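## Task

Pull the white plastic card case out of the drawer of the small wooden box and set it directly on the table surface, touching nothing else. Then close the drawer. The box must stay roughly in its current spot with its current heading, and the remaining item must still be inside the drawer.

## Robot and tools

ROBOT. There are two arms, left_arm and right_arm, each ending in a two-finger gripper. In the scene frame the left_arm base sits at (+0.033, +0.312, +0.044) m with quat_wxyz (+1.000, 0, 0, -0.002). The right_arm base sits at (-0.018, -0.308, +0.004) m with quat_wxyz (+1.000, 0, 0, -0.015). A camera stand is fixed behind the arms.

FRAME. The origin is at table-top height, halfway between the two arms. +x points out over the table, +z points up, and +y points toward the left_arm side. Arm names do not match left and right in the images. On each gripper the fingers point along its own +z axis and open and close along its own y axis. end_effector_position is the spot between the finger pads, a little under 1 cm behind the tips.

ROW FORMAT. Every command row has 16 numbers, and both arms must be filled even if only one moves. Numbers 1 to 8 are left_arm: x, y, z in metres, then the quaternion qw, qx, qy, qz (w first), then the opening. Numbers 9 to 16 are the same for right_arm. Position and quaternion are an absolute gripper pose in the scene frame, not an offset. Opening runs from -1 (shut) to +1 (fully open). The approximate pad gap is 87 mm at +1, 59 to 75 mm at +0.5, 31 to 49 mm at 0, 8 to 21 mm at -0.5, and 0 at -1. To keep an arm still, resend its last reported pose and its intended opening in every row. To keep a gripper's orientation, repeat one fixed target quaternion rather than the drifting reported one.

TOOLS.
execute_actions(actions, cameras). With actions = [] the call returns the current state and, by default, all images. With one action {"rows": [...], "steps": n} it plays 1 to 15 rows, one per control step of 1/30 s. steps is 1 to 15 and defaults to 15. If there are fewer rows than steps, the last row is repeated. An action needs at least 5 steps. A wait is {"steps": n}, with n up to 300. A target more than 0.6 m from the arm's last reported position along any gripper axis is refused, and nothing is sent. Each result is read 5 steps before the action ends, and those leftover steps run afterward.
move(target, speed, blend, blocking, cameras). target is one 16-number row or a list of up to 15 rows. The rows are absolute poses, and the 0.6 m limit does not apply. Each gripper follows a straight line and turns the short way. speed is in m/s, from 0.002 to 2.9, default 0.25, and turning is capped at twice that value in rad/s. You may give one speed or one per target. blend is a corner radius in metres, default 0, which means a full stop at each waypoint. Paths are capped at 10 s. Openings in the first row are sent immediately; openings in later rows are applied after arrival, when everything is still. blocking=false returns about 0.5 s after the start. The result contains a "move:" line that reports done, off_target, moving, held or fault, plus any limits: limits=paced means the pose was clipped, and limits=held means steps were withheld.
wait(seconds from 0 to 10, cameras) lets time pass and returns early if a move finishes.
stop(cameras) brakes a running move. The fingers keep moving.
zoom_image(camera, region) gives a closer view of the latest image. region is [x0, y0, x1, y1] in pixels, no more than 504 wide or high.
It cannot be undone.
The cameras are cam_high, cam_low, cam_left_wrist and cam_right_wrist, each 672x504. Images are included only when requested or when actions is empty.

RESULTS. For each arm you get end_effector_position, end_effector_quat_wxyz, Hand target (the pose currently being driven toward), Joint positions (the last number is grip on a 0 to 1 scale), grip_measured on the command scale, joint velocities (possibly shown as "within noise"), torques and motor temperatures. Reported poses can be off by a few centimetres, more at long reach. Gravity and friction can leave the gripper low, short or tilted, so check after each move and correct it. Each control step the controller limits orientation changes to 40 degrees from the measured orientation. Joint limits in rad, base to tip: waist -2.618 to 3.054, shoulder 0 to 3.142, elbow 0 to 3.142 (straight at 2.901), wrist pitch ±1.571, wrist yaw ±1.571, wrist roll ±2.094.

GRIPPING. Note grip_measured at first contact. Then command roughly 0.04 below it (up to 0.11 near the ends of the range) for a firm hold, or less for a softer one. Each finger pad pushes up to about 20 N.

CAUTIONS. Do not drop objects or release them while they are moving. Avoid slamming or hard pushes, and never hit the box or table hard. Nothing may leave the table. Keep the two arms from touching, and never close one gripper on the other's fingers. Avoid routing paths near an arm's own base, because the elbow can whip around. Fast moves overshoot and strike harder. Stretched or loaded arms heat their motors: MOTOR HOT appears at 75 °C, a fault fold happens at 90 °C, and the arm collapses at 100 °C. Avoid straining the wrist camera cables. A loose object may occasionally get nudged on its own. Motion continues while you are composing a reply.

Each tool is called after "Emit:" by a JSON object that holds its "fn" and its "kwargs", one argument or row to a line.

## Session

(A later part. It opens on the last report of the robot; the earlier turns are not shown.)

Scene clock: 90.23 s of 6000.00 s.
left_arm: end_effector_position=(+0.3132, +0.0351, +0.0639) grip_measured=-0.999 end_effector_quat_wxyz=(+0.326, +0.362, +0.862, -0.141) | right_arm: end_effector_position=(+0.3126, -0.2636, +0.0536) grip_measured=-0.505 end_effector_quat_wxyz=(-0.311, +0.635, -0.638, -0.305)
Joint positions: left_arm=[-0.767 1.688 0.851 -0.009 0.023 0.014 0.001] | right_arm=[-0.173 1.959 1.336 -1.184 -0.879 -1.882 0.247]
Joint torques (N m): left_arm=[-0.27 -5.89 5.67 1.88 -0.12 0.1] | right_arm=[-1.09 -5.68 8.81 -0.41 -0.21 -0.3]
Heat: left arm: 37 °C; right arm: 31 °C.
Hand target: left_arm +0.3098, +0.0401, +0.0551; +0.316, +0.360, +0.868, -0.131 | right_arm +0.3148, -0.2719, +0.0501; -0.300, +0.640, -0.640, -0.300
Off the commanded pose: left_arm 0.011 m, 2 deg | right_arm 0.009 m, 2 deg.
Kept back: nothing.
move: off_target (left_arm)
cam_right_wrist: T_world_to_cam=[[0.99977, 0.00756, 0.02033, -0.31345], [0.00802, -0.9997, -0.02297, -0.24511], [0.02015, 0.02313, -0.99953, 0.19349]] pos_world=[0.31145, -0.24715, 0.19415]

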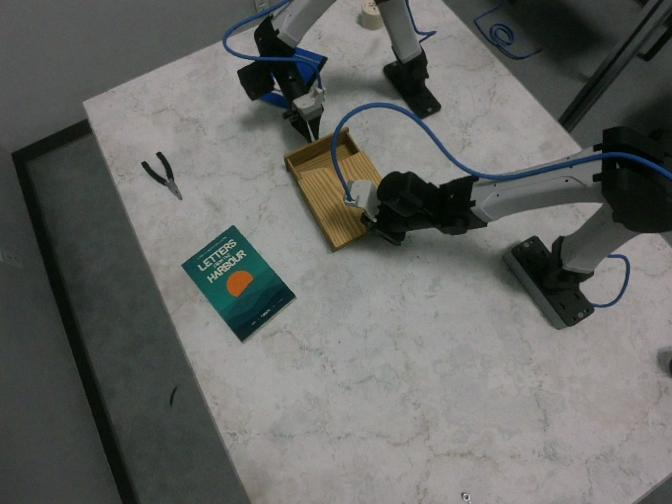

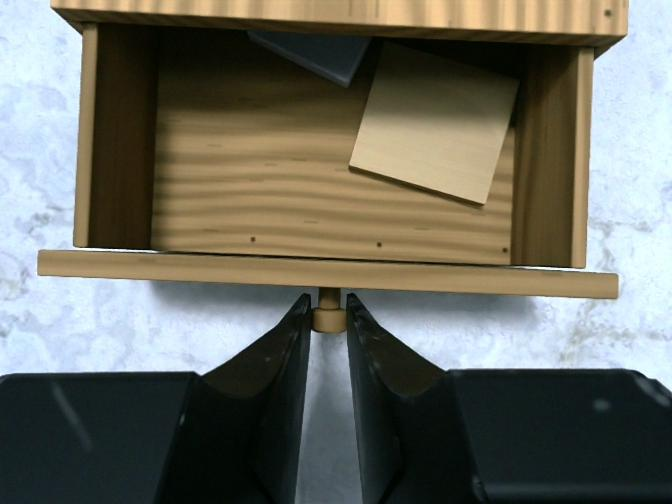

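Emit:
{"fn": "move", "kwargs": {
  "target": [
    [0.315,0.055,0.09,0.316,0.36,0.868,-0.131,-1,0.315,-0.268,0.050,0.3,-0.64,0.64,0.3,-0.56],
    [0.315,0.055,0.045,0.316,0.36,0.868,-0.131,-1,0.315,-0.268,0.050,0.3,-0.64,0.64,0.3,-0.56],
    [0.315,0.055,0.045,0.316,0.36,0.868,-0.131,-1,0.315,-0.19,0.050,0.3,-0.64,0.64,0.3,-0.56]
  ],
  "speed": 0.08,
  "cameras": ["cam_high","cam_low","cam_right_wrist"]
}}

Scene clock: 94.70 s of 6000.00 s.
left_arm: end_effector_position=(+0.3212, +0.0644, +0.0490) grip_measured=-0.999 end_effector_quat_wxyz=(+0.321, +0.350, +0.873, -0.109) | right_arm: end_effector_position=(+0.3164, -0.2154, +0.0494) grip_measured=-0.506 end_effector_quat_wxyz=(-0.281, +0.632, -0.664, -0.284)
Joint positions: left_arm=[-0.714 1.69 0.803 0.009 -0.006 0.046 0] | right_arm=[0.006 1.883 1.257 -0.95 -0.821 -1.548 0.247]
Joint torques (N m): left_arm=[-0.83 -5.78 5.74 2.17 0.4 0.14] | right_arm=[4.78 -7.32 4.25 0.58 -1.07 -0.1]
Heat: left arm: 36 °C; right arm: 32 °C.
Hand target: left_arm +0.3147, +0.0553, +0.0453; +0.316, +0.360, +0.868, -0.131 | right_arm +0.3137, -0.1912, +0.0506; -0.299, +0.641, -0.640, -0.302
Off the commanded pose: left_arm 0.012 m, 3 deg | right_arm 0.025 m, 4 deg.
Kept back: nothing.
move: off_target (left_arm, right_arm)
cam_right_wrist: T_world_to_cam=[[0.99968, -0.02407, -0.00799, -0.32289], [-0.02358, -0.99807, 0.05741, -0.19064], [-0.00936, -0.0572, -0.99832, 0.18015]] pos_world=[0.31998, -0.18774, 0.18821]

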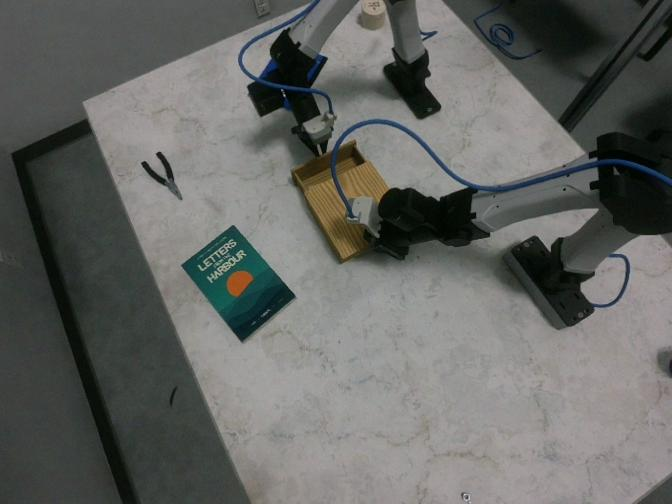

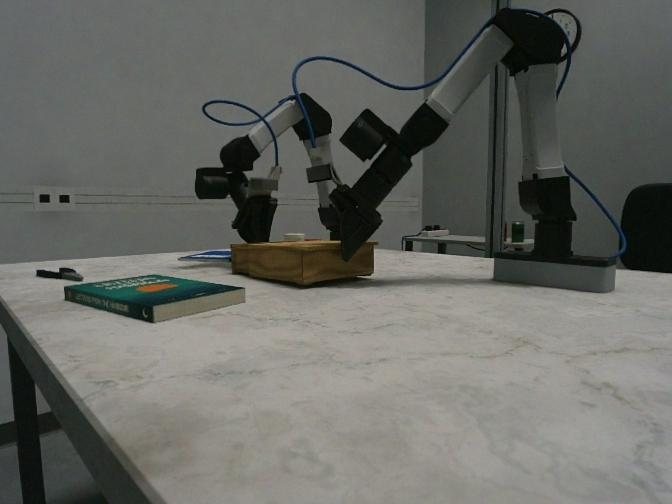

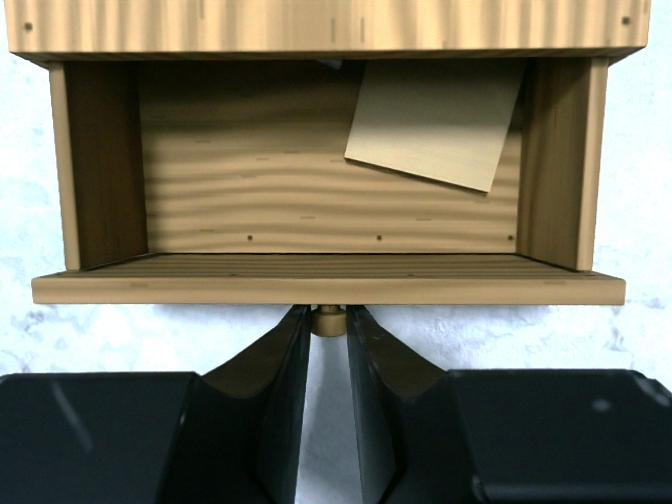

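Emit:
{"fn": "move", "kwargs": {
  "target": [
    [0.315,0.050,0.045,0.316,0.36,0.868,-0.131,-1,0.315,-0.155,0.050,0.3,-0.64,0.64,0.3,-0.56]
  ],
  "speed": 0.05,
  "cameras": ["cam_high","cam_right_wrist"]
}}

Scene clock: 96.10 s of 6000.00 s.
left_arm: end_effector_position=(+0.3217, +0.0668, +0.0483) grip_measured=-0.999 end_effector_quat_wxyz=(+0.321, +0.348, +0.875, -0.103) | right_arm: end_effector_position=(+0.3174, -0.1825, +0.0498) grip_measured=-0.506 end_effector_quat_wxyz=(-0.278, +0.632, -0.667, -0.280)
Joint positions: left_arm=[-0.714 1.69 0.803 0.004 -0.018 0.046 0] | right_arm=[0.109 1.857 1.226 -0.833 -0.806 -1.393 0.247]
Joint torques (N m): left_arm=[-1.91 -5.2 6.78 2.2 0.45 0.03] | right_arm=[5.03 -6.82 4.56 0.93 -1.09 -0.06]
Heat: left arm: 36 °C; right arm: 32 °C.
Hand target: left_arm +0.3144, +0.0507, +0.0456; +0.316, +0.360, +0.868, -0.131 | right_arm +0.3135, -0.1565, +0.0508; -0.298, +0.641, -0.640, -0.302
Off the commanded pose: left_arm 0.018 m, 4 deg | right_arm 0.028 m, 5 deg.
Kept back: nothing.
move: off_target (left_arm, right_arm)
cam_right_wrist: T_world_to_cam=[[0.99958, -0.02822, -0.007, -0.32385], [-0.02768, -0.99736, 0.06713, -0.15692], [-0.00887, -0.06691, -0.99772, 0.18047]] pos_world=[0.32097, -0.15357, 0.18833]

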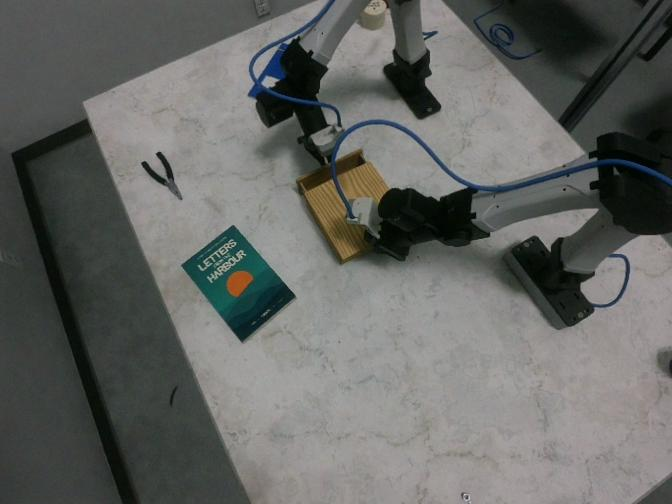

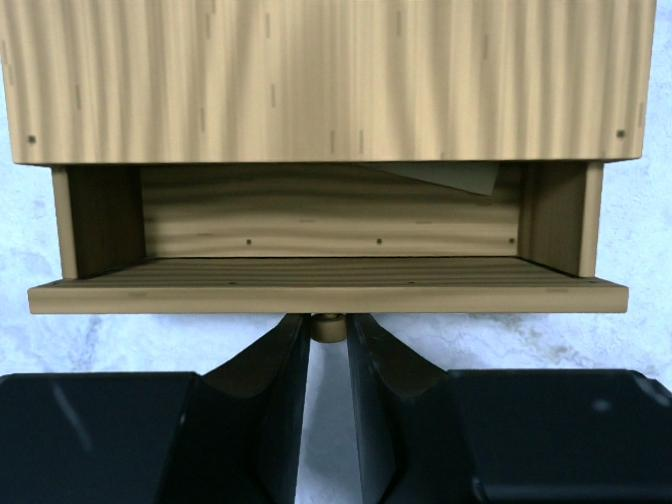

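Emit:
{"fn": "move", "kwargs": {
  "target": [
    [0.315,0.065,0.06,0.316,0.36,0.868,-0.131,-1,0.315,-0.180,0.050,0.3,-0.64,0.64,0.3,-0.56],
    [0.315,0.065,0.115,0.316,0.36,0.868,-0.131,-1,0.315,-0.180,0.050,0.3,-0.64,0.64,0.3,-0.56],
    [0.31,-0.005,0.115,0.316,0.36,0.868,-0.131,-1,0.315,-0.180,0.050,0.3,-0.64,0.64,0.3,-0.56],
    [0.305,0.0,-0.02,0.316,0.36,0.868,-0.131,-1,0.315,-0.180,0.050,0.3,-0.64,0.64,0.3,-0.56]
  ],
  "speed": [0.1,0.12,0.12,0.06],
  "blend": [0.005,0.01,0.01,0],
  "cameras": ["cam_high","cam_low"]
}}

Scene clock: 100.77 s of 6000.00 s.
left_arm: end_effector_position=(+0.3414, -0.0422, +0.0673) grip_measured=-0.999 end_effector_quat_wxyz=(+0.435, +0.336, +0.812, -0.196) | right_arm: end_effector_position=(+0.3180, -0.1818, +0.0538) grip_measured=-0.506 end_effector_quat_wxyz=(-0.298, +0.641, -0.646, -0.288)
Joint positions: left_arm=[-0.861 1.872 0.883 0.414 -0.042 -0.058 0] | right_arm=[0.092 1.855 1.223 -0.843 -0.851 -1.459 0.247]
Joint torques (N m): left_arm=[-0.46 -2.21 1.69 0.3 -0.13 0.11] | right_arm=[-0.35 -5.94 6.35 0.27 -0.73 -0.4]
Heat: left arm: 37 °C; right arm: 31 °C.
Hand target: left_arm +0.3016, +0.0045, -0.0083; +0.320, +0.360, +0.866, -0.132 | right_arm +0.3149, -0.1801, +0.0500; -0.300, +0.640, -0.641, -0.300
Off the commanded pose: left_arm 0.104 m, 17 deg | right_arm 0.005 m, 2 deg.
Kept back: nothing.
move: off_target (left_arm)

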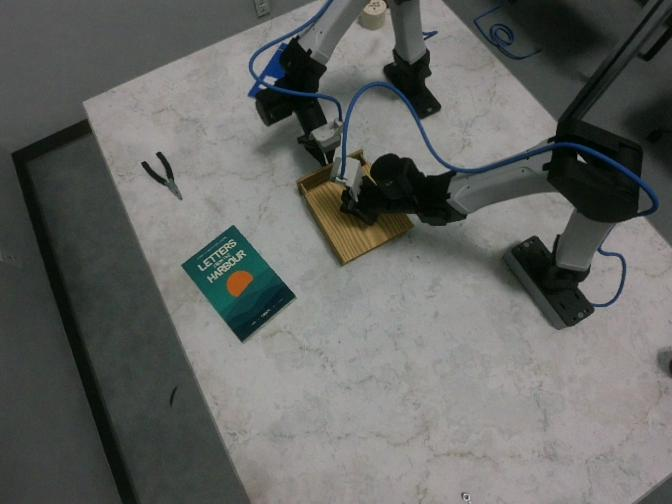

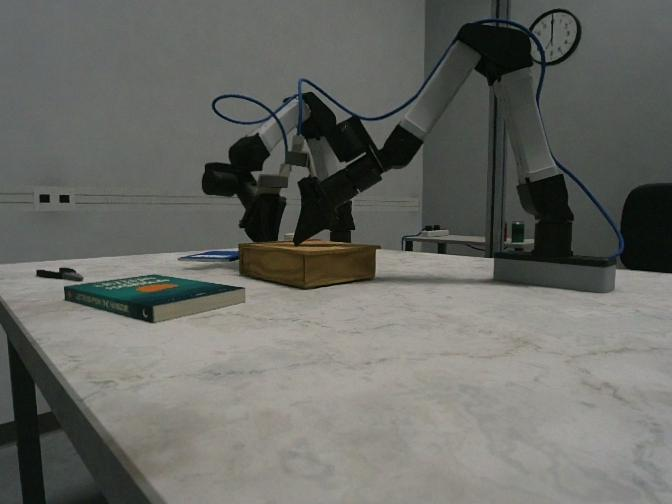

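Emit:
{"fn": "move", "kwargs": {
  "target": [
    [0.305,0.0,-0.02,0.316,0.36,0.868,-0.131,-1,0.315,-0.290,0.050,0.3,-0.64,0.64,0.3,-0.7]
  ],
  "speed": 0.06,
  "cameras": ["cam_high","cam_right_wrist"]
}}

Scene clock: 103.27 s of 6000.00 s.
left_arm: end_effector_position=(+0.3408, -0.0435, +0.0672) grip_measured=-0.999 end_effector_quat_wxyz=(+0.438, +0.335, +0.810, -0.199) | right_arm: end_effector_position=(+0.3131, -0.2829, +0.0502) grip_measured=-0.506 end_effector_quat_wxyz=(-0.307, +0.637, -0.639, -0.302)
Joint positions: left_arm=[-0.864 1.874 0.877 0.431 -0.042 -0.06 0] | right_arm=[-0.223 1.992 1.37 -1.237 -0.854 -1.953 0.247]
Joint torques (N m): left_arm=[-0.21 -2.28 2.14 0.21 -0.13 0.12] | right_arm=[-0.99 -6.27 9.33 -0.62 -0.31 -0.32]
Heat: left arm: 36 °C; right arm: 31 °C.
Hand target: left_arm +0.3016, +0.0044, -0.0082; +0.320, +0.360, +0.866, -0.133 | right_arm +0.3148, -0.2899, +0.0500; -0.300, +0.640, -0.641, -0.300
Off the commanded pose: left_arm 0.104 m, 18 deg | right_arm 0.007 m, 1 deg.
Kept back: nothing.
move: off_target (left_arm)
cam_right_wrist: T_world_to_cam=[[0.99975, 0.0082, 0.02055, -0.31352], [0.00842, -0.9999, -0.01096, -0.26531], [0.02046, 0.01113, -0.99973, 0.18708]] pos_world=[0.31185, -0.2648, 0.19056]

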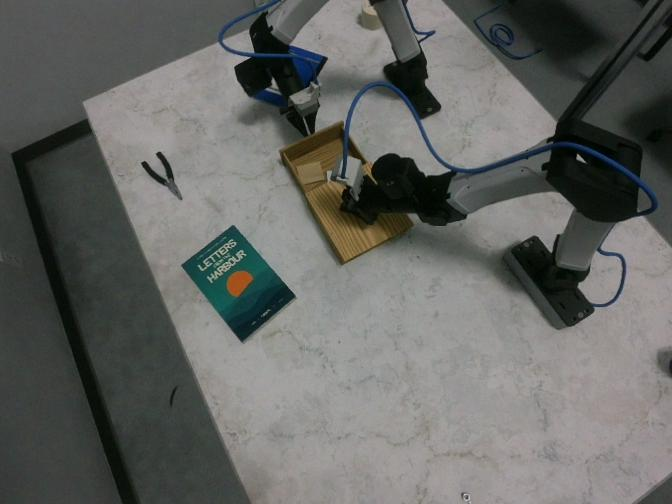

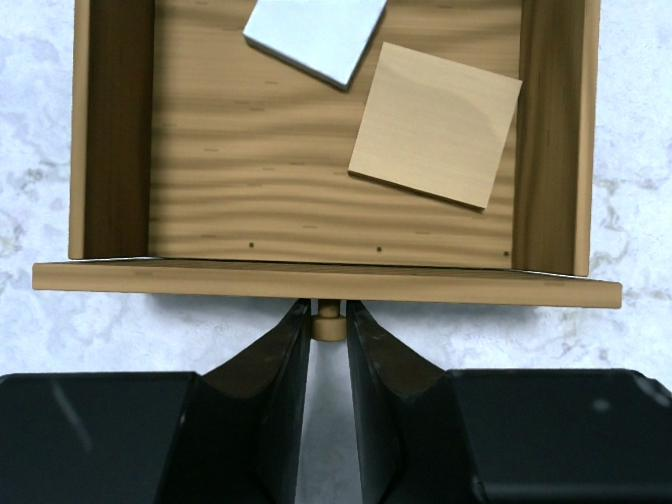

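Emit:
{"fn": "move", "kwargs": {
  "target": [
    [0.335,-0.038,0.06,0.40,0.345,0.83,-0.18,-1,0.314,-0.284,0.050,0.3,-0.64,0.64,0.3,-0.5],
    [0.335,-0.038,0.10,0.40,0.345,0.83,-0.18,-1,0.314,-0.284,0.050,0.3,-0.64,0.64,0.3,0.2],
    [0.33,0.05,0.15,0.316,0.36,0.868,-0.131,-1,0.31,-0.29,0.13,0.3,-0.64,0.64,0.3,0.2],
    [0.33,0.20,0.16,0.316,0.36,0.868,-0.131,-1,0.27,-0.18,0.15,0.317,-0.01,0.948,0.0,0.2]
  ],
  "speed": [0.06,0.12,0.15,0.4],
  "cameras": ["cam_high","cam_low","cam_right_wrist"]
}}

Scene clock: 111.60 s of 6000.00 s.
left_arm: end_effector_position=(+0.3348, +0.1999, +0.1590) grip_measured=-0.999 end_effector_quat_wxyz=(+0.316, +0.356, +0.870, -0.125) | right_arm: end_effector_position=(+0.2635, -0.1838, +0.1417) grip_measured=+0.200 end_effector_quat_wxyz=(+0.307, -0.016, +0.951, +0.000)
Joint positions: left_arm=[-0.227 1.33 0.959 -0.579 0.331 0.439 0] | right_arm=[0.554 1.32 1.072 -0.76 0.287 0.406 0.6]
Joint torques (N m): left_arm=[0.49 -5.76 6.27 1.66 0.32 0.26] | right_arm=[0.92 -2.89 11.97 1.14 0.3 -0.03]
Heat: left arm: 38 °C; right arm: 32 °C.
Hand target: left_arm +0.3301, +0.1999, +0.1600; +0.316, +0.360, +0.868, -0.131 | right_arm +0.2698, -0.1801, +0.1500; +0.317, -0.010, +0.948, +0.000
Off the commanded pose: left_arm 0.005 m, 1 deg | right_arm 0.011 m, 1 deg.
Kept back: nothing.
move: off_target (right_arm)
cam_right_wrist: T_world_to_cam=[[0.04928, -0.99858, 0.02005, -0.20111], [-0.96691, -0.04267, 0.25151, 0.23098], [-0.2503, -0.03178, -0.96765, 0.33738]] pos_world=[0.3177, -0.18025, 0.2724]

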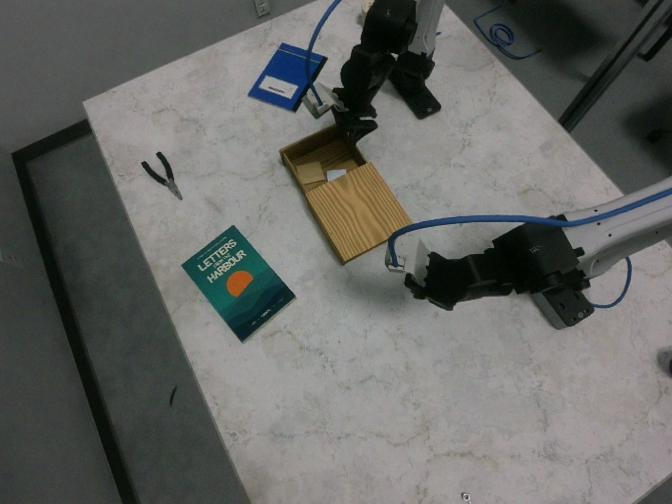

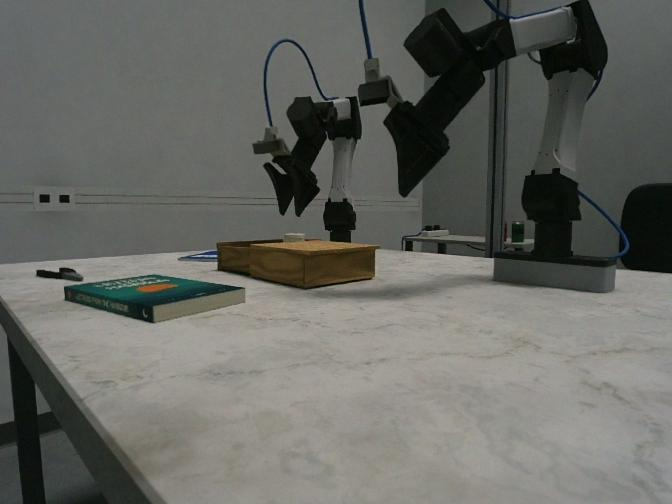

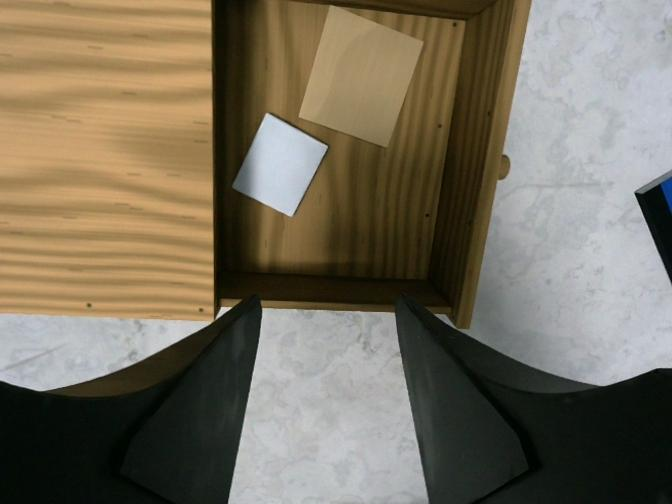

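Emit:
{"fn": "move", "kwargs": {
  "target": [
    [0.3301,0.1999,0.16,0.316,0.36,0.868,-0.131,-1,0.29,-0.175,0.14,0.3125,-0.486,0.793,0.1915,0.35],
    [0.3301,0.1999,0.16,0.316,0.36,0.868,-0.131,-1,0.304,-0.160,0.08,0.3125,-0.486,0.793,0.1915,0.35]
  ],
  "speed": [0.4,0.12],
  "blend": [0.01,0],
  "cameras": ["cam_right_wrist"]
}}

Scene clock: 115.10 s of 6000.00 s.
left_arm: end_effector_position=(+0.3347, +0.1999, +0.1590) grip_measured=-0.999 end_effector_quat_wxyz=(+0.316, +0.357, +0.870, -0.125) | right_arm: end_effector_position=(+0.3025, -0.1658, +0.0839) grip_measured=+0.350 end_effector_quat_wxyz=(+0.310, -0.480, +0.799, +0.184)
Joint positions: left_arm=[-0.227 1.33 0.959 -0.579 0.331 0.44 0] | right_arm=[0.259 1.526 0.981 -0.485 -0.529 -0.703 0.675]
Joint torques (N m): left_arm=[0.5 -5.72 6.32 1.65 0.34 0.23] | right_arm=[0.94 -4.03 7.61 1.3 -0.47 -0.2]
Heat: left arm: 38 °C; right arm: 32 °C.
Hand target: left_arm +0.3301, +0.1998, +0.1599; +0.316, +0.360, +0.868, -0.131 | right_arm +0.3037, -0.1601, +0.0801; +0.312, -0.486, +0.793, +0.192
Off the commanded pose: left_arm 0.005 m, 1 deg | right_arm 0.007 m, 1 deg.
Kept back: nothing.
move: done
cam_right_wrist: T_world_to_cam=[[0.8898, -0.45606, 0.01612, -0.34791], [-0.45362, -0.88007, 0.14037, -0.00078], [-0.04983, -0.13221, -0.98997, 0.2164]] pos_world=[0.32, -0.13074, 0.21994]

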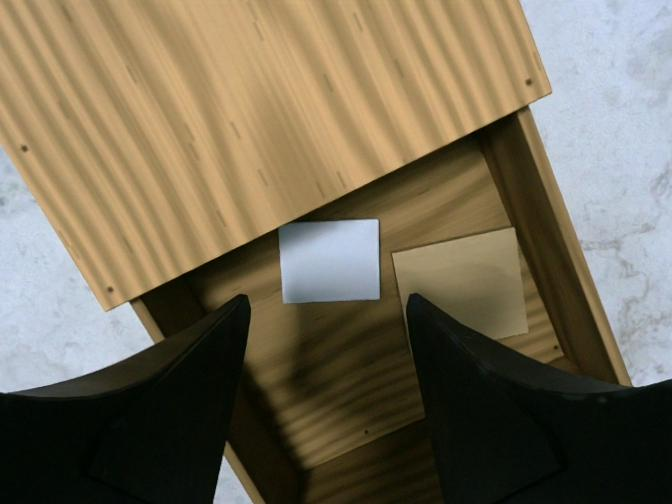

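Emit:
{"fn": "move", "kwargs": {
  "target": [
    [0.3301,0.1999,0.16,0.316,0.36,0.868,-0.131,-1,0.304,-0.160,0.045,0.3125,-0.486,0.793,0.1915,0.35],
    [0.3301,0.1999,0.16,0.316,0.36,0.868,-0.131,-1,0.304,-0.160,0.029,0.3125,-0.486,0.793,0.1915,0.35]
  ],
  "speed": 0.07,
  "blend": [0.003,0],
  "cameras": ["cam_right_wrist","cam_low"]
}}

Scene clock: 116.60 s of 6000.00 s.
left_arm: end_effector_position=(+0.3347, +0.1999, +0.1590) grip_measured=-0.999 end_effector_quat_wxyz=(+0.316, +0.357, +0.870, -0.125) | right_arm: end_effector_position=(+0.3039, -0.1642, +0.0351) grip_measured=+0.350 end_effector_quat_wxyz=(+0.312, -0.481, +0.798, +0.187)
Joint positions: left_arm=[-0.227 1.33 0.959 -0.579 0.331 0.44 0] | right_arm=[0.259 1.613 0.853 -0.266 -0.537 -0.703 0.675]
Joint torques (N m): left_arm=[0.47 -5.74 6.34 1.66 0.34 0.24] | right_arm=[0.91 -4.07 6.75 1.34 -0.35 -0.18]
Heat: left arm: 38 °C; right arm: 32 °C.
Hand target: left_arm +0.3301, +0.1998, +0.1599; +0.316, +0.360, +0.868, -0.131 | right_arm +0.3039, -0.1601, +0.0293; +0.313, -0.486, +0.793, +0.191
Off the commanded pose: left_arm 0.005 m, 1 deg | right_arm 0.007 m, 1 deg.
Kept back: nothing.
move: done
cam_right_wrist: T_world_to_cam=[[0.89156, -0.45268, 0.01427, -0.34751], [-0.45038, -0.88281, 0.13347, 0.00692], [-0.04782, -0.12542, -0.99095, 0.16882]] pos_world=[0.32101, -0.13002, 0.17133]
Images, in order (width x height): cam_low 672x504, cam_right_wrist 672x504.

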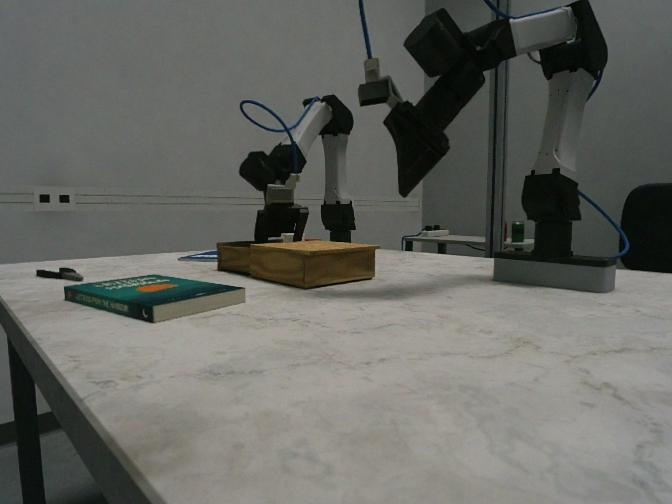

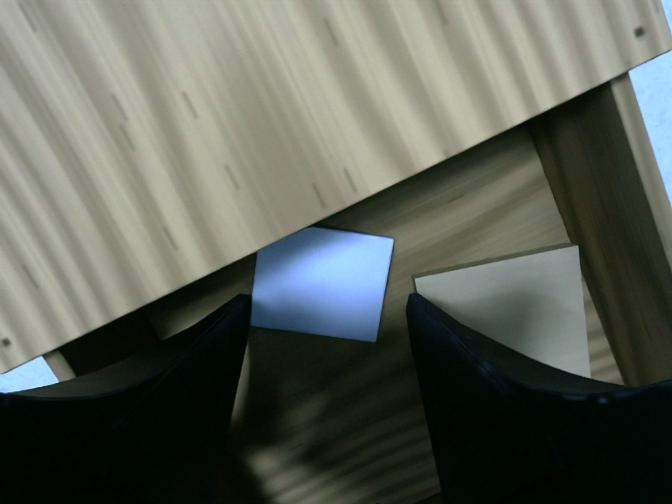

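Good—both pads straddle it. Close.

Emit:
{"fn": "move", "kwargs": {
  "target": [
    [0.3301,0.1999,0.16,0.316,0.36,0.868,-0.131,-1,0.304,-0.160,0.028,0.3125,-0.486,0.793,0.1915,-0.5]
  ],
  "speed": 0.05,
  "cameras": ["cam_right_wrist"]
}}

Scene clock: 117.33 s of 6000.00 s.
left_arm: end_effector_position=(+0.3347, +0.1999, +0.1590) grip_measured=-0.999 end_effector_quat_wxyz=(+0.316, +0.357, +0.870, -0.125) | right_arm: end_effector_position=(+0.3052, -0.1634, +0.0351) grip_measured=+0.144 end_effector_quat_wxyz=(+0.315, -0.481, +0.796, +0.188)
Joint positions: left_arm=[-0.227 1.33 0.959 -0.579 0.331 0.44 0] | right_arm=[0.259 1.615 0.852 -0.257 -0.539 -0.703 0.572]
Joint torques (N m): left_arm=[0.47 -5.75 6.37 1.63 0.34 0.22] | right_arm=[0.85 -4.05 6.41 1.3 -0.35 -0.17]
Heat: left arm: 38 °C; right arm: 32 °C.
Hand target: left_arm +0.3301, +0.1998, +0.1599; +0.316, +0.360, +0.868, -0.131 | right_arm +0.3038, -0.1601, +0.0282; +0.312, -0.486, +0.793, +0.192
Off the commanded pose: left_arm 0.005 m, 1 deg | right_arm 0.008 m, 1 deg.
Kept back: nothing.
move: done
cam_right_wrist: T_world_to_cam=[[0.89212, -0.45145, 0.01743, -0.34849], [-0.4498, -0.88393, 0.12787, 0.00807], [-0.04232, -0.12192, -0.99164, 0.16798]] pos_world=[0.32164, -0.12971, 0.17161]

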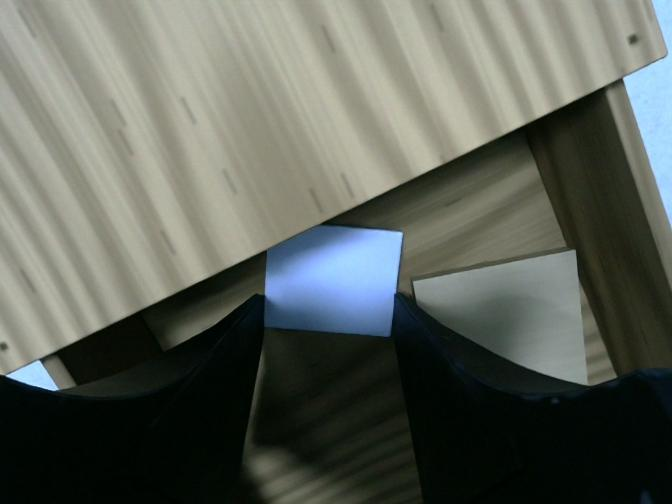

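Emit:
{"fn": "move", "kwargs": {
  "target": [
    [0.3301,0.1999,0.16,0.316,0.36,0.868,-0.131,-1,0.301,-0.172,0.05,0.3125,-0.486,0.793,0.1915,-0.5],
    [0.3301,0.1999,0.16,0.316,0.36,0.868,-0.131,-1,0.30,-0.185,0.15,0.3125,-0.486,0.793,0.1915,-0.5],
    [0.3301,0.1999,0.16,0.316,0.36,0.868,-0.131,-1,0.44,-0.33,0.14,0.337,0.0,0.941,0.0,-0.5],
    [0.3301,0.1999,0.16,0.316,0.36,0.868,-0.131,-1,0.44,-0.33,0.045,0.337,0.0,0.941,0.0,-0.5]
  ],
  "speed": [0.08,0.12,0.35,0.1],
  "blend": [0.01,0.02,0.01,0],
  "cameras": ["cam_high","cam_right_wrist"]
}}

Scene clock: 122.17 s of 6000.00 s.
left_arm: end_effector_position=(+0.3347, +0.1999, +0.1590) grip_measured=-0.999 end_effector_quat_wxyz=(+0.316, +0.357, +0.870, -0.125) | right_arm: end_effector_position=(+0.4362, -0.3270, +0.0511) grip_measured=+0.144 end_effector_quat_wxyz=(+0.334, -0.008, +0.942, +0.004)
Joint positions: left_arm=[-0.227 1.33 0.959 -0.579 0.331 0.44 0] | right_arm=[-0.026 1.871 1.231 -0.251 -0.048 -0.056 0.572]
Joint torques (N m): left_arm=[0.49 -5.72 6.35 1.66 0.34 0.24] | right_arm=[-0.23 -6.45 7.54 1.62 0.07 -0.03]
Heat: left arm: 38 °C; right arm: 32 °C.
Hand target: left_arm +0.3301, +0.1998, +0.1599; +0.316, +0.360, +0.868, -0.131 | right_arm +0.4397, -0.3300, +0.0451; +0.337, +0.000, +0.942, +0.000
Off the commanded pose: left_arm 0.005 m, 1 deg | right_arm 0.008 m, 1 deg.
Kept back: nothing.
move: done
cam_right_wrist: T_world_to_cam=[[0.03475, -0.99935, 0.00943, -0.34418], [-0.98013, -0.03223, 0.1957, 0.42667], [-0.19527, -0.01604, -0.98062, 0.27027]] pos_world=[0.48293, -0.32587, 0.18477]

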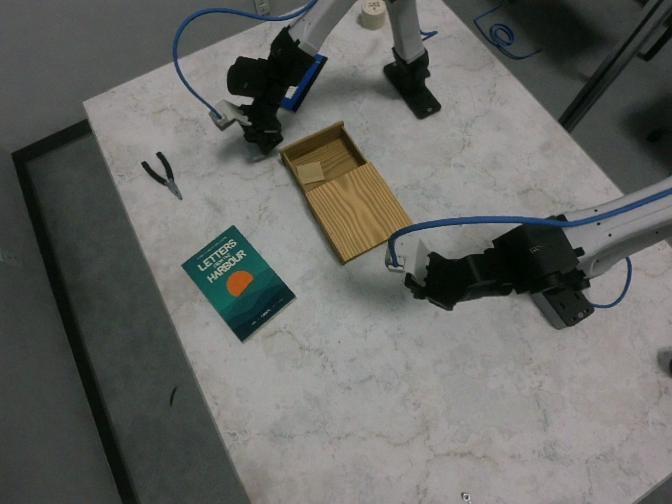

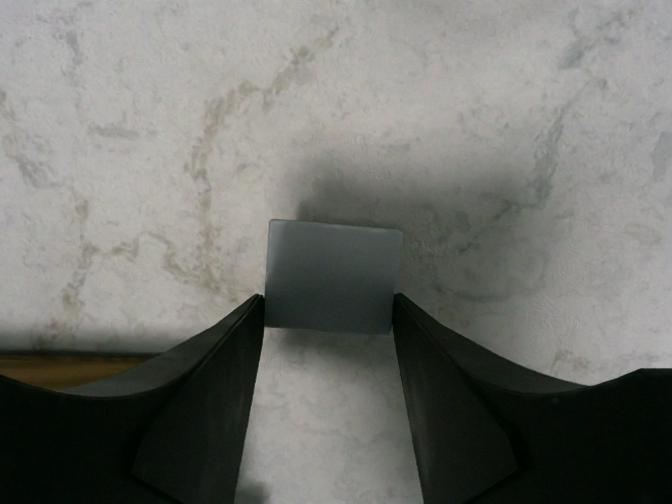

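Emit:
{"fn": "move", "kwargs": {
  "target": [
    [0.3301,0.1999,0.16,0.316,0.36,0.868,-0.131,-1,0.445,-0.347,0.038,0.337,0.0,0.941,0.0,-0.5],
    [0.3301,0.1999,0.16,0.316,0.36,0.868,-0.131,-1,0.445,-0.347,0.027,0.337,0.0,0.941,0.0,-0.5]
  ],
  "speed": 0.05
}}

Emit:
{"fn": "move", "kwargs": {
  "target": [
    [0.3301,0.1999,0.16,0.316,0.36,0.868,-0.131,-1,0.445,-0.347,0.017,0.337,0.0,0.941,0.0,-0.5]
  ],
  "speed": 0.03,
  "cameras": ["cam_right_wrist"]
}}

Scene clock: 123.83 s of 6000.00 s.
left_arm: end_effector_position=(+0.3347, +0.1999, +0.1590) grip_measured=-0.999 end_effector_quat_wxyz=(+0.316, +0.357, +0.870, -0.125) | right_arm: end_effector_position=(+0.4409, -0.3458, +0.0328) grip_measured=+0.144 end_effector_quat_wxyz=(+0.332, +0.004, +0.943, -0.003)
Joint positions: left_arm=[-0.227 1.33 0.959 -0.579 0.331 0.44 0] | right_arm=[-0.067 1.923 1.225 -0.198 -0.052 -0.07 0.572]
Joint torques (N m): left_arm=[0.44 -5.72 6.39 1.66 0.34 0.25] | right_arm=[-0.4 -6.58 7.5 1.59 -0.18 -0.28]
Heat: left arm: 38 °C; right arm: 32 °C.
Hand target: left_arm +0.3301, +0.1998, +0.1599; +0.316, +0.360, +0.868, -0.131 | right_arm +0.4448, -0.3469, +0.0272; +0.337, +0.000, +0.942, +0.000
Off the commanded pose: left_arm 0.005 m, 1 deg | right_arm 0.007 m, 1 deg.
Kept back: nothing.
move: done

Scene clock: 124.53 s of 6000.00 s.
left_arm: end_effector_position=(+0.3347, +0.1999, +0.1590) grip_measured=-0.999 end_effector_quat_wxyz=(+0.316, +0.357, +0.870, -0.125) | right_arm: end_effector_position=(+0.4437, -0.3459, +0.0259) grip_measured=+0.143 end_effector_quat_wxyz=(+0.337, +0.004, +0.941, -0.003)
Joint positions: left_arm=[-0.227 1.33 0.959 -0.579 0.331 0.44 0] | right_arm=[-0.067 1.939 1.21 -0.155 -0.053 -0.07 0.572]
Joint torques (N m): left_arm=[0.47 -5.72 6.41 1.65 0.34 0.25] | right_arm=[-0.49 -6.41 7.02 1.58 -0.16 -0.25]
Heat: left arm: 38 °C; right arm: 32 °C.
Hand target: left_arm +0.3301, +0.1998, +0.1599; +0.316, +0.360, +0.868, -0.131 | right_arm +0.4447, -0.3469, +0.0172; +0.337, +0.000, +0.942, +0.000
Off the commanded pose: left_arm 0.005 m, 1 deg | right_arm 0.009 m, 1 deg.
Kept back: nothing.
move: done
cam_right_wrist: T_world_to_cam=[[0.00827, -0.99985, 0.01526, -0.35166], [-0.98194, -0.00524, 0.18912, 0.44873], [-0.18901, -0.01654, -0.98184, 0.24368]] pos_world=[0.48959, -0.34523, 0.15975]

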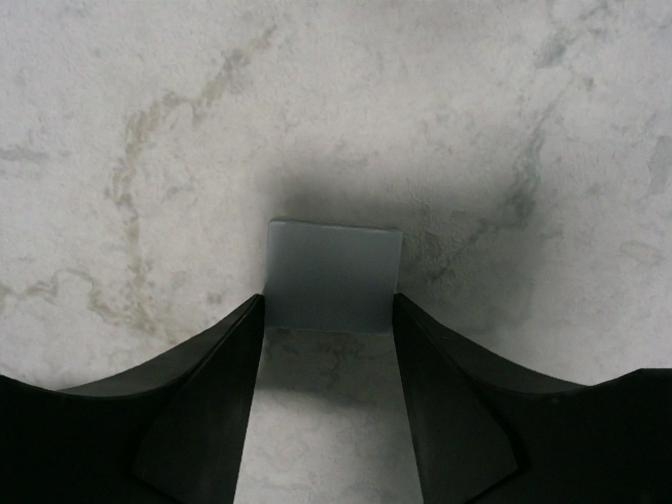

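Nearly down; press slightly lower until contact, then release.

Emit:
{"fn": "move", "kwargs": {
  "target": [
    [0.3301,0.1999,0.16,0.316,0.36,0.868,-0.131,-1,0.445,-0.347,0.006,0.337,0.0,0.941,0.0,-0.5]
  ],
  "speed": 0.03,
  "cameras": ["cam_right_wrist"]
}}

Scene clock: 125.73 s of 6000.00 s.
left_arm: end_effector_position=(+0.3347, +0.1999, +0.1590) grip_measured=-0.999 end_effector_quat_wxyz=(+0.316, +0.357, +0.870, -0.125) | right_arm: end_effector_position=(+0.4510, -0.3467, +0.0254) grip_measured=+0.143 end_effector_quat_wxyz=(+0.355, +0.003, +0.935, -0.004)
Joint positions: left_arm=[-0.227 1.33 0.959 -0.579 0.331 0.44 0] | right_arm=[-0.067 1.946 1.196 -0.096 -0.055 -0.07 0.571]
Joint torques (N m): left_arm=[0.49 -5.72 6.31 1.65 0.34 0.23] | right_arm=[-0.34 -5.61 6.3 1.41 -0.11 -0.27]
Heat: left arm: 38 °C; right arm: 32 °C.
Hand target: left_arm +0.3301, +0.1998, +0.1599; +0.316, +0.360, +0.868, -0.131 | right_arm +0.4443, -0.3468, +0.0066; +0.337, +0.000, +0.941, +0.000
Off the commanded pose: left_arm 0.005 m, 1 deg | right_arm 0.020 m, 2 deg.
Kept back: nothing.
move: off_target (right_arm)
cam_right_wrist: T_world_to_cam=[[0.0082, -0.9998, 0.01831, -0.35255], [-0.98837, -0.00533, 0.15196, 0.45972], [-0.15183, -0.01934, -0.98822, 0.22704]] pos_world=[0.49173, -0.34564, 0.16096]

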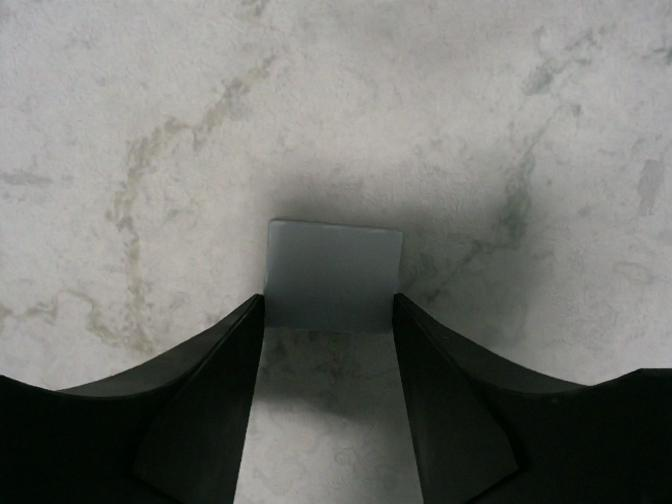

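Emit:
{"fn": "move", "kwargs": {
  "target": [
    [0.3301,0.1999,0.16,0.316,0.36,0.868,-0.131,-1,0.445,-0.347,0.015,0.337,0.0,0.941,0.0,-0.5],
    [0.3301,0.1999,0.16,0.316,0.36,0.868,-0.131,-1,0.445,-0.347,0.015,0.337,0.0,0.941,0.0,0.5],
    [0.3301,0.1999,0.16,0.316,0.36,0.868,-0.131,-1,0.43,-0.347,0.13,0.337,0.0,0.941,0.0,0.5]
  ],
  "speed": 0.1,
  "cameras": ["cam_high","cam_right_wrist"]
}}

Emit:
{"fn": "zoom_image", "kwargs": {
  "camera": "cam_high",
  "region": [240, 110, 420, 290]
}}

Scene clock: 129.00 s of 6000.00 s.
left_arm: end_effector_position=(+0.3347, +0.1999, +0.1590) grip_measured=-0.999 end_effector_quat_wxyz=(+0.316, +0.357, +0.870, -0.125) | right_arm: end_effector_position=(+0.4208, -0.3458, +0.0993) grip_measured=+0.500 end_effector_quat_wxyz=(+0.302, +0.005, +0.953, +0.000)
Joint positions: left_arm=[-0.227 1.33 0.959 -0.579 0.331 0.44 0] | right_arm=[-0.072 1.815 1.392 -0.537 -0.055 -0.073 0.75]
Joint torques (N m): left_arm=[0.49 -5.72 6.34 1.65 0.33 0.24] | right_arm=[-0.29 -10.97 11.95 1.26 -0.15 -0.26]
Heat: left arm: 39 °C; right arm: 32 °C.
Hand target: left_arm +0.3301, +0.1998, +0.1599; +0.316, +0.360, +0.868, -0.131 | right_arm +0.4292, -0.3469, +0.1298; +0.337, +0.000, +0.941, +0.000
Off the commanded pose: left_arm 0.005 m, 1 deg | right_arm 0.032 m, 4 deg.
Kept back: nothing.
move: off_target (right_arm); target 2's new opening was sent with right_arm's hand 0.012 m and 2 deg from that target
cam_right_wrist: T_world_to_cam=[[0.0076, -0.99995, 0.0071, -0.35143], [-0.96491, -0.00547, 0.26251, 0.39766], [-0.26246, -0.00885, -0.9649, 0.3434]] pos_world=[0.47651, -0.3462, 0.22945]

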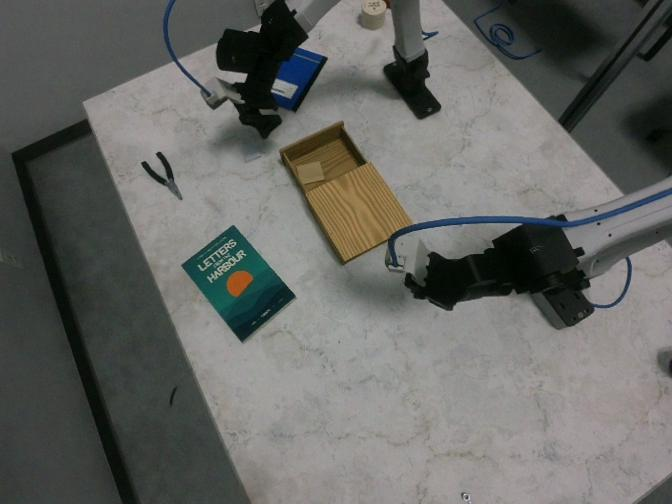

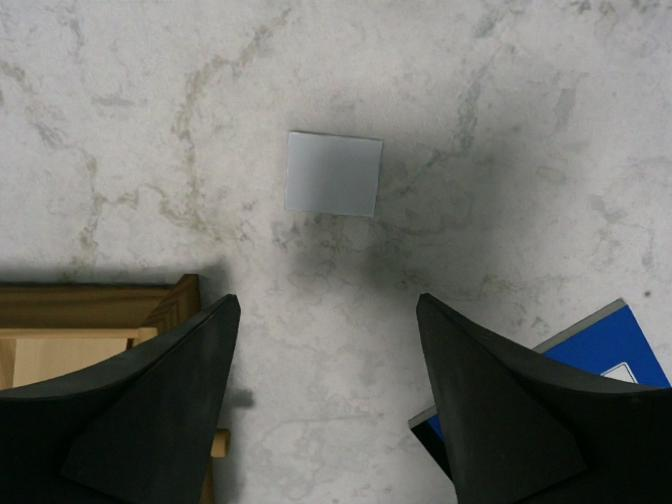

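Scaled by 2.800 from the camera's image (finer frame: 960x720).

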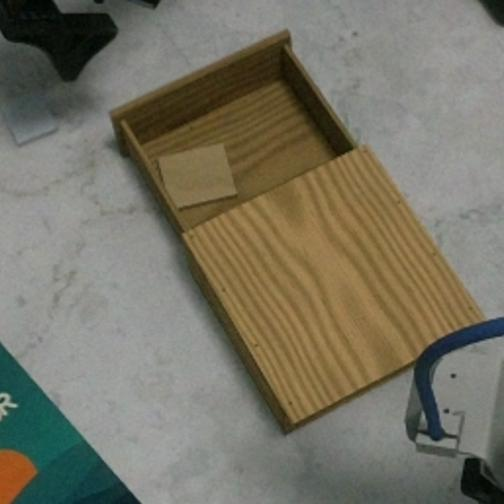

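Emit:
{"fn": "move", "kwargs": {
  "target": [
    [0.318,0.08,0.11,0.316,0.36,0.868,-0.131,-1,0.314,-0.32,0.16,0.3,-0.64,0.64,0.3,0.1],
    [0.318,0.075,0.045,0.316,0.36,0.868,-0.131,-1,0.315,-0.2845,0.085,0.3,-0.64,0.64,0.3,0.1],
    [0.318,0.072,0.045,0.316,0.36,0.868,-0.131,-1,0.315,-0.2845,0.048,0.3,-0.64,0.64,0.3,0.1],
    [0.318,0.072,0.045,0.316,0.36,0.868,-0.131,-1,0.315,-0.2845,0.048,0.3,-0.64,0.64,0.3,-0.7]
  ],
  "speed": [0.4,0.12,0.07,0.07],
  "blend": [0.01,0.004,0,0],
  "cameras": ["cam_high","cam_low","cam_right_wrist"]
}}

Scene clock: 134.23 s of 6000.00 s.
left_arm: end_effector_position=(+0.3183, +0.0712, +0.0501) grip_measured=-0.999 end_effector_quat_wxyz=(+0.317, +0.362, +0.865, -0.137) | right_arm: end_effector_position=(+0.3146, -0.2850, +0.0568) grip_measured=-0.697 end_effector_quat_wxyz=(-0.309, +0.636, -0.640, -0.300)
Joint positions: left_arm=[-0.667 1.66 0.767 0.024 0.086 0.09 0] | right_arm=[-0.229 1.986 1.39 -1.261 -0.855 -1.955 0.151]
Joint torques (N m): left_arm=[-0.49 -5.46 5.83 2.04 -0.11 0.07] | right_arm=[0.9 -6.23 5.96 -0.15 -0.29 -0.09]
Heat: left arm: 39 °C; right arm: 33 °C.
Hand target: left_arm +0.3179, +0.0720, +0.0452; +0.316, +0.360, +0.868, -0.131 | right_arm +0.3148, -0.2845, +0.0481; -0.300, +0.640, -0.640, -0.300
Off the commanded pose: left_arm 0.005 m, 1 deg | right_arm 0.009 m, 1 deg.
Kept back: nothing.
move: done
cam_right_wrist: T_world_to_cam=[[0.9997, 0.00393, 0.02429, -0.3166], [0.00421, -0.99993, -0.01123, -0.26608], [0.02424, 0.01132, -0.99964, 0.19262]] pos_world=[0.31296, -0.26699, 0.19726]

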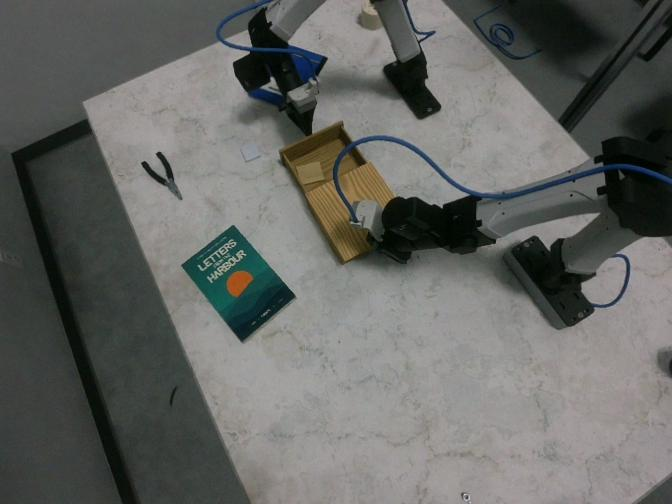

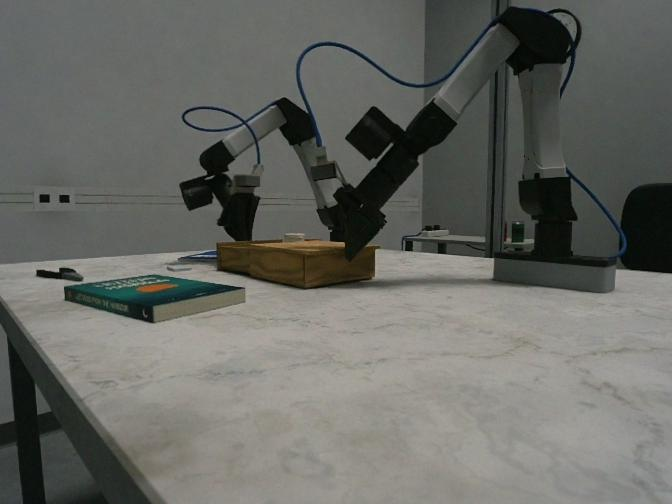

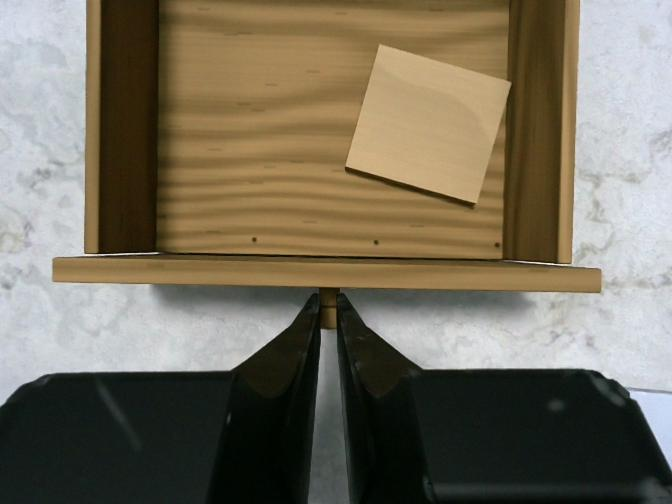

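Emit:
{"fn": "move", "kwargs": {
  "target": [
    [0.318,0.068,0.045,0.316,0.36,0.868,-0.131,-1,0.315,-0.20,0.050,0.3,-0.64,0.64,0.3,-0.75]
  ],
  "speed": 0.07,
  "cameras": ["cam_high","cam_right_wrist"]
}}

Scene clock: 136.13 s of 6000.00 s.
left_arm: end_effector_position=(+0.3272, +0.0969, +0.0447) grip_measured=-0.999 end_effector_quat_wxyz=(+0.317, +0.341, +0.882, -0.070) | right_arm: end_effector_position=(+0.3196, -0.2433, +0.0563) grip_measured=-0.749 end_effector_quat_wxyz=(-0.279, +0.637, -0.670, -0.259)
Joint positions: left_arm=[-0.661 1.662 0.767 -0.016 -0.048 0.089 0] | right_arm=[-0.059 1.869 1.284 -1.013 -0.781 -1.62 0.126]
Joint torques (N m): left_arm=[-2.07 -5.57 6.49 2.35 1.01 0.01] | right_arm=[7.57 -5.49 3.11 0.53 -1.43 0.03]
Heat: left arm: 39 °C; right arm: 33 °C.
Hand target: left_arm +0.3168, +0.0699, +0.0466; +0.315, +0.361, +0.868, -0.129 | right_arm +0.3117, -0.2037, +0.0516; -0.296, +0.641, -0.640, -0.303
Off the commanded pose: left_arm 0.030 m, 7 deg | right_arm 0.044 m, 6 deg.
Kept back: nothing.
move: off_target (left_arm, right_arm)
cam_right_wrist: T_world_to_cam=[[0.99904, -0.03818, 0.02141, -0.33163], [-0.04009, -0.99445, 0.09724, -0.21496], [0.01758, -0.09801, -0.99503, 0.16677]] pos_world=[0.31976, -0.21008, 0.19395]

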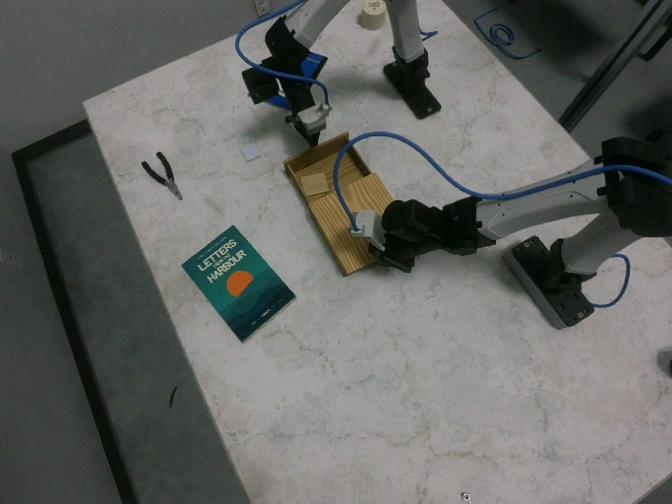

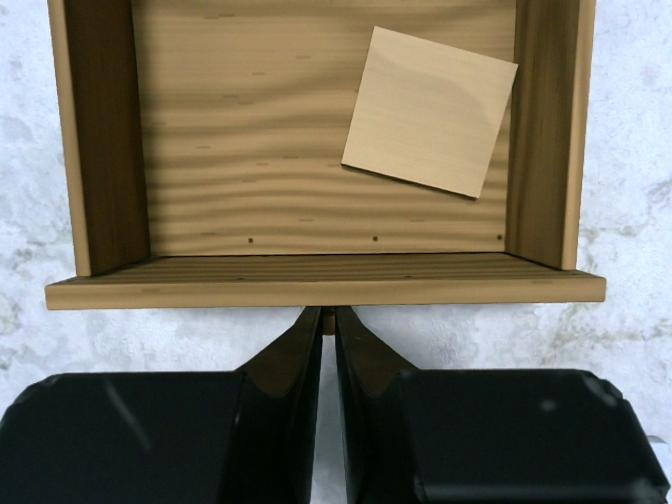

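Emit:
{"fn": "move", "kwargs": {
  "target": [
    [0.312,0.035,0.045,0.316,0.36,0.868,-0.131,-1,0.315,-0.20,0.050,0.3,-0.64,0.64,0.3,-0.75],
    [0.312,0.03,0.045,0.316,0.36,0.868,-0.131,-1,0.312,-0.165,0.050,0.3,-0.64,0.64,0.3,-0.75]
  ],
  "speed": 0.06,
  "blend": [0.003,0],
  "cameras": ["cam_high","cam_right_wrist"]
}}

Scene clock: 138.07 s of 6000.00 s.
left_arm: end_effector_position=(+0.3260, +0.0967, +0.0480) grip_measured=-0.999 end_effector_quat_wxyz=(+0.318, +0.330, +0.889, -0.012) | right_arm: end_effector_position=(+0.3207, -0.2027, +0.0567) grip_measured=-0.748 end_effector_quat_wxyz=(-0.285, +0.637, -0.667, -0.260)
Joint positions: left_arm=[-0.733 1.68 0.814 -0.087 -0.205 0.04 0] | right_arm=[0.059 1.832 1.232 -0.871 -0.788 -1.455 0.126]
Joint torques (N m): left_arm=[-5.24 -4.21 8.96 2.54 1.68 -0.32] | right_arm=[6.57 -5.44 3.63 0.8 -1.3 0.07]
Heat: left arm: 39 °C; right arm: 33 °C.
Hand target: left_arm +0.3063, +0.0381, +0.0521; +0.313, +0.363, +0.869, -0.124 | right_arm +0.3096, -0.1681, +0.0514; -0.297, +0.641, -0.640, -0.302
Off the commanded pose: left_arm 0.068 m, 14 deg | right_arm 0.039 m, 6 deg.
Kept back: nothing.
move: off_target (left_arm, right_arm)
cam_right_wrist: T_world_to_cam=[[0.99884, -0.0372, 0.03064, -0.33145], [-0.03973, -0.99546, 0.0865, -0.17421], [0.02728, -0.08761, -0.99578, 0.17011]] pos_world=[0.3195, -0.17084, 0.19461]

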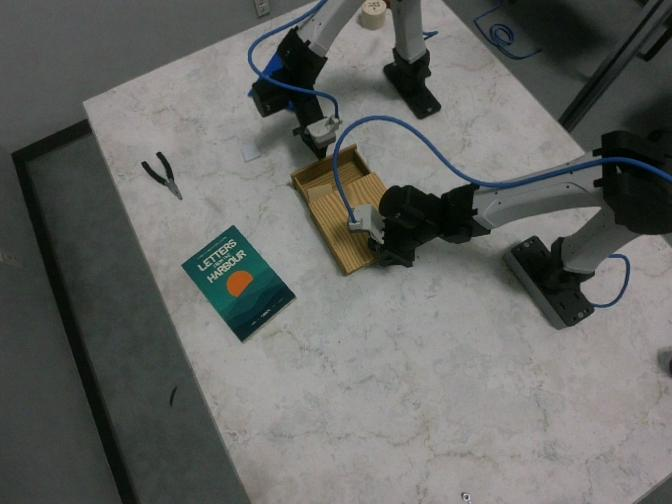

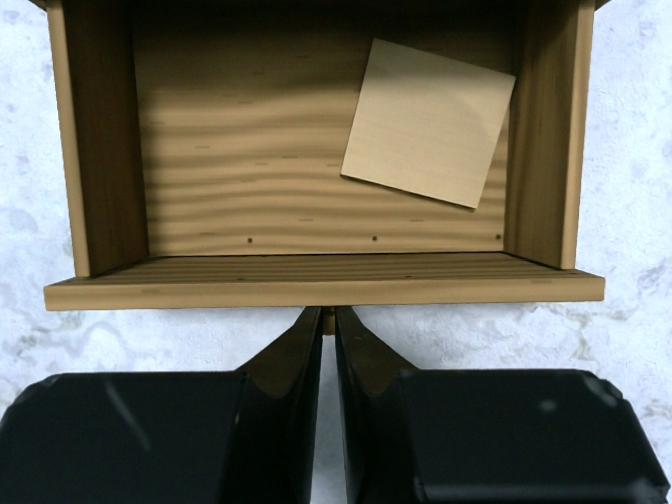

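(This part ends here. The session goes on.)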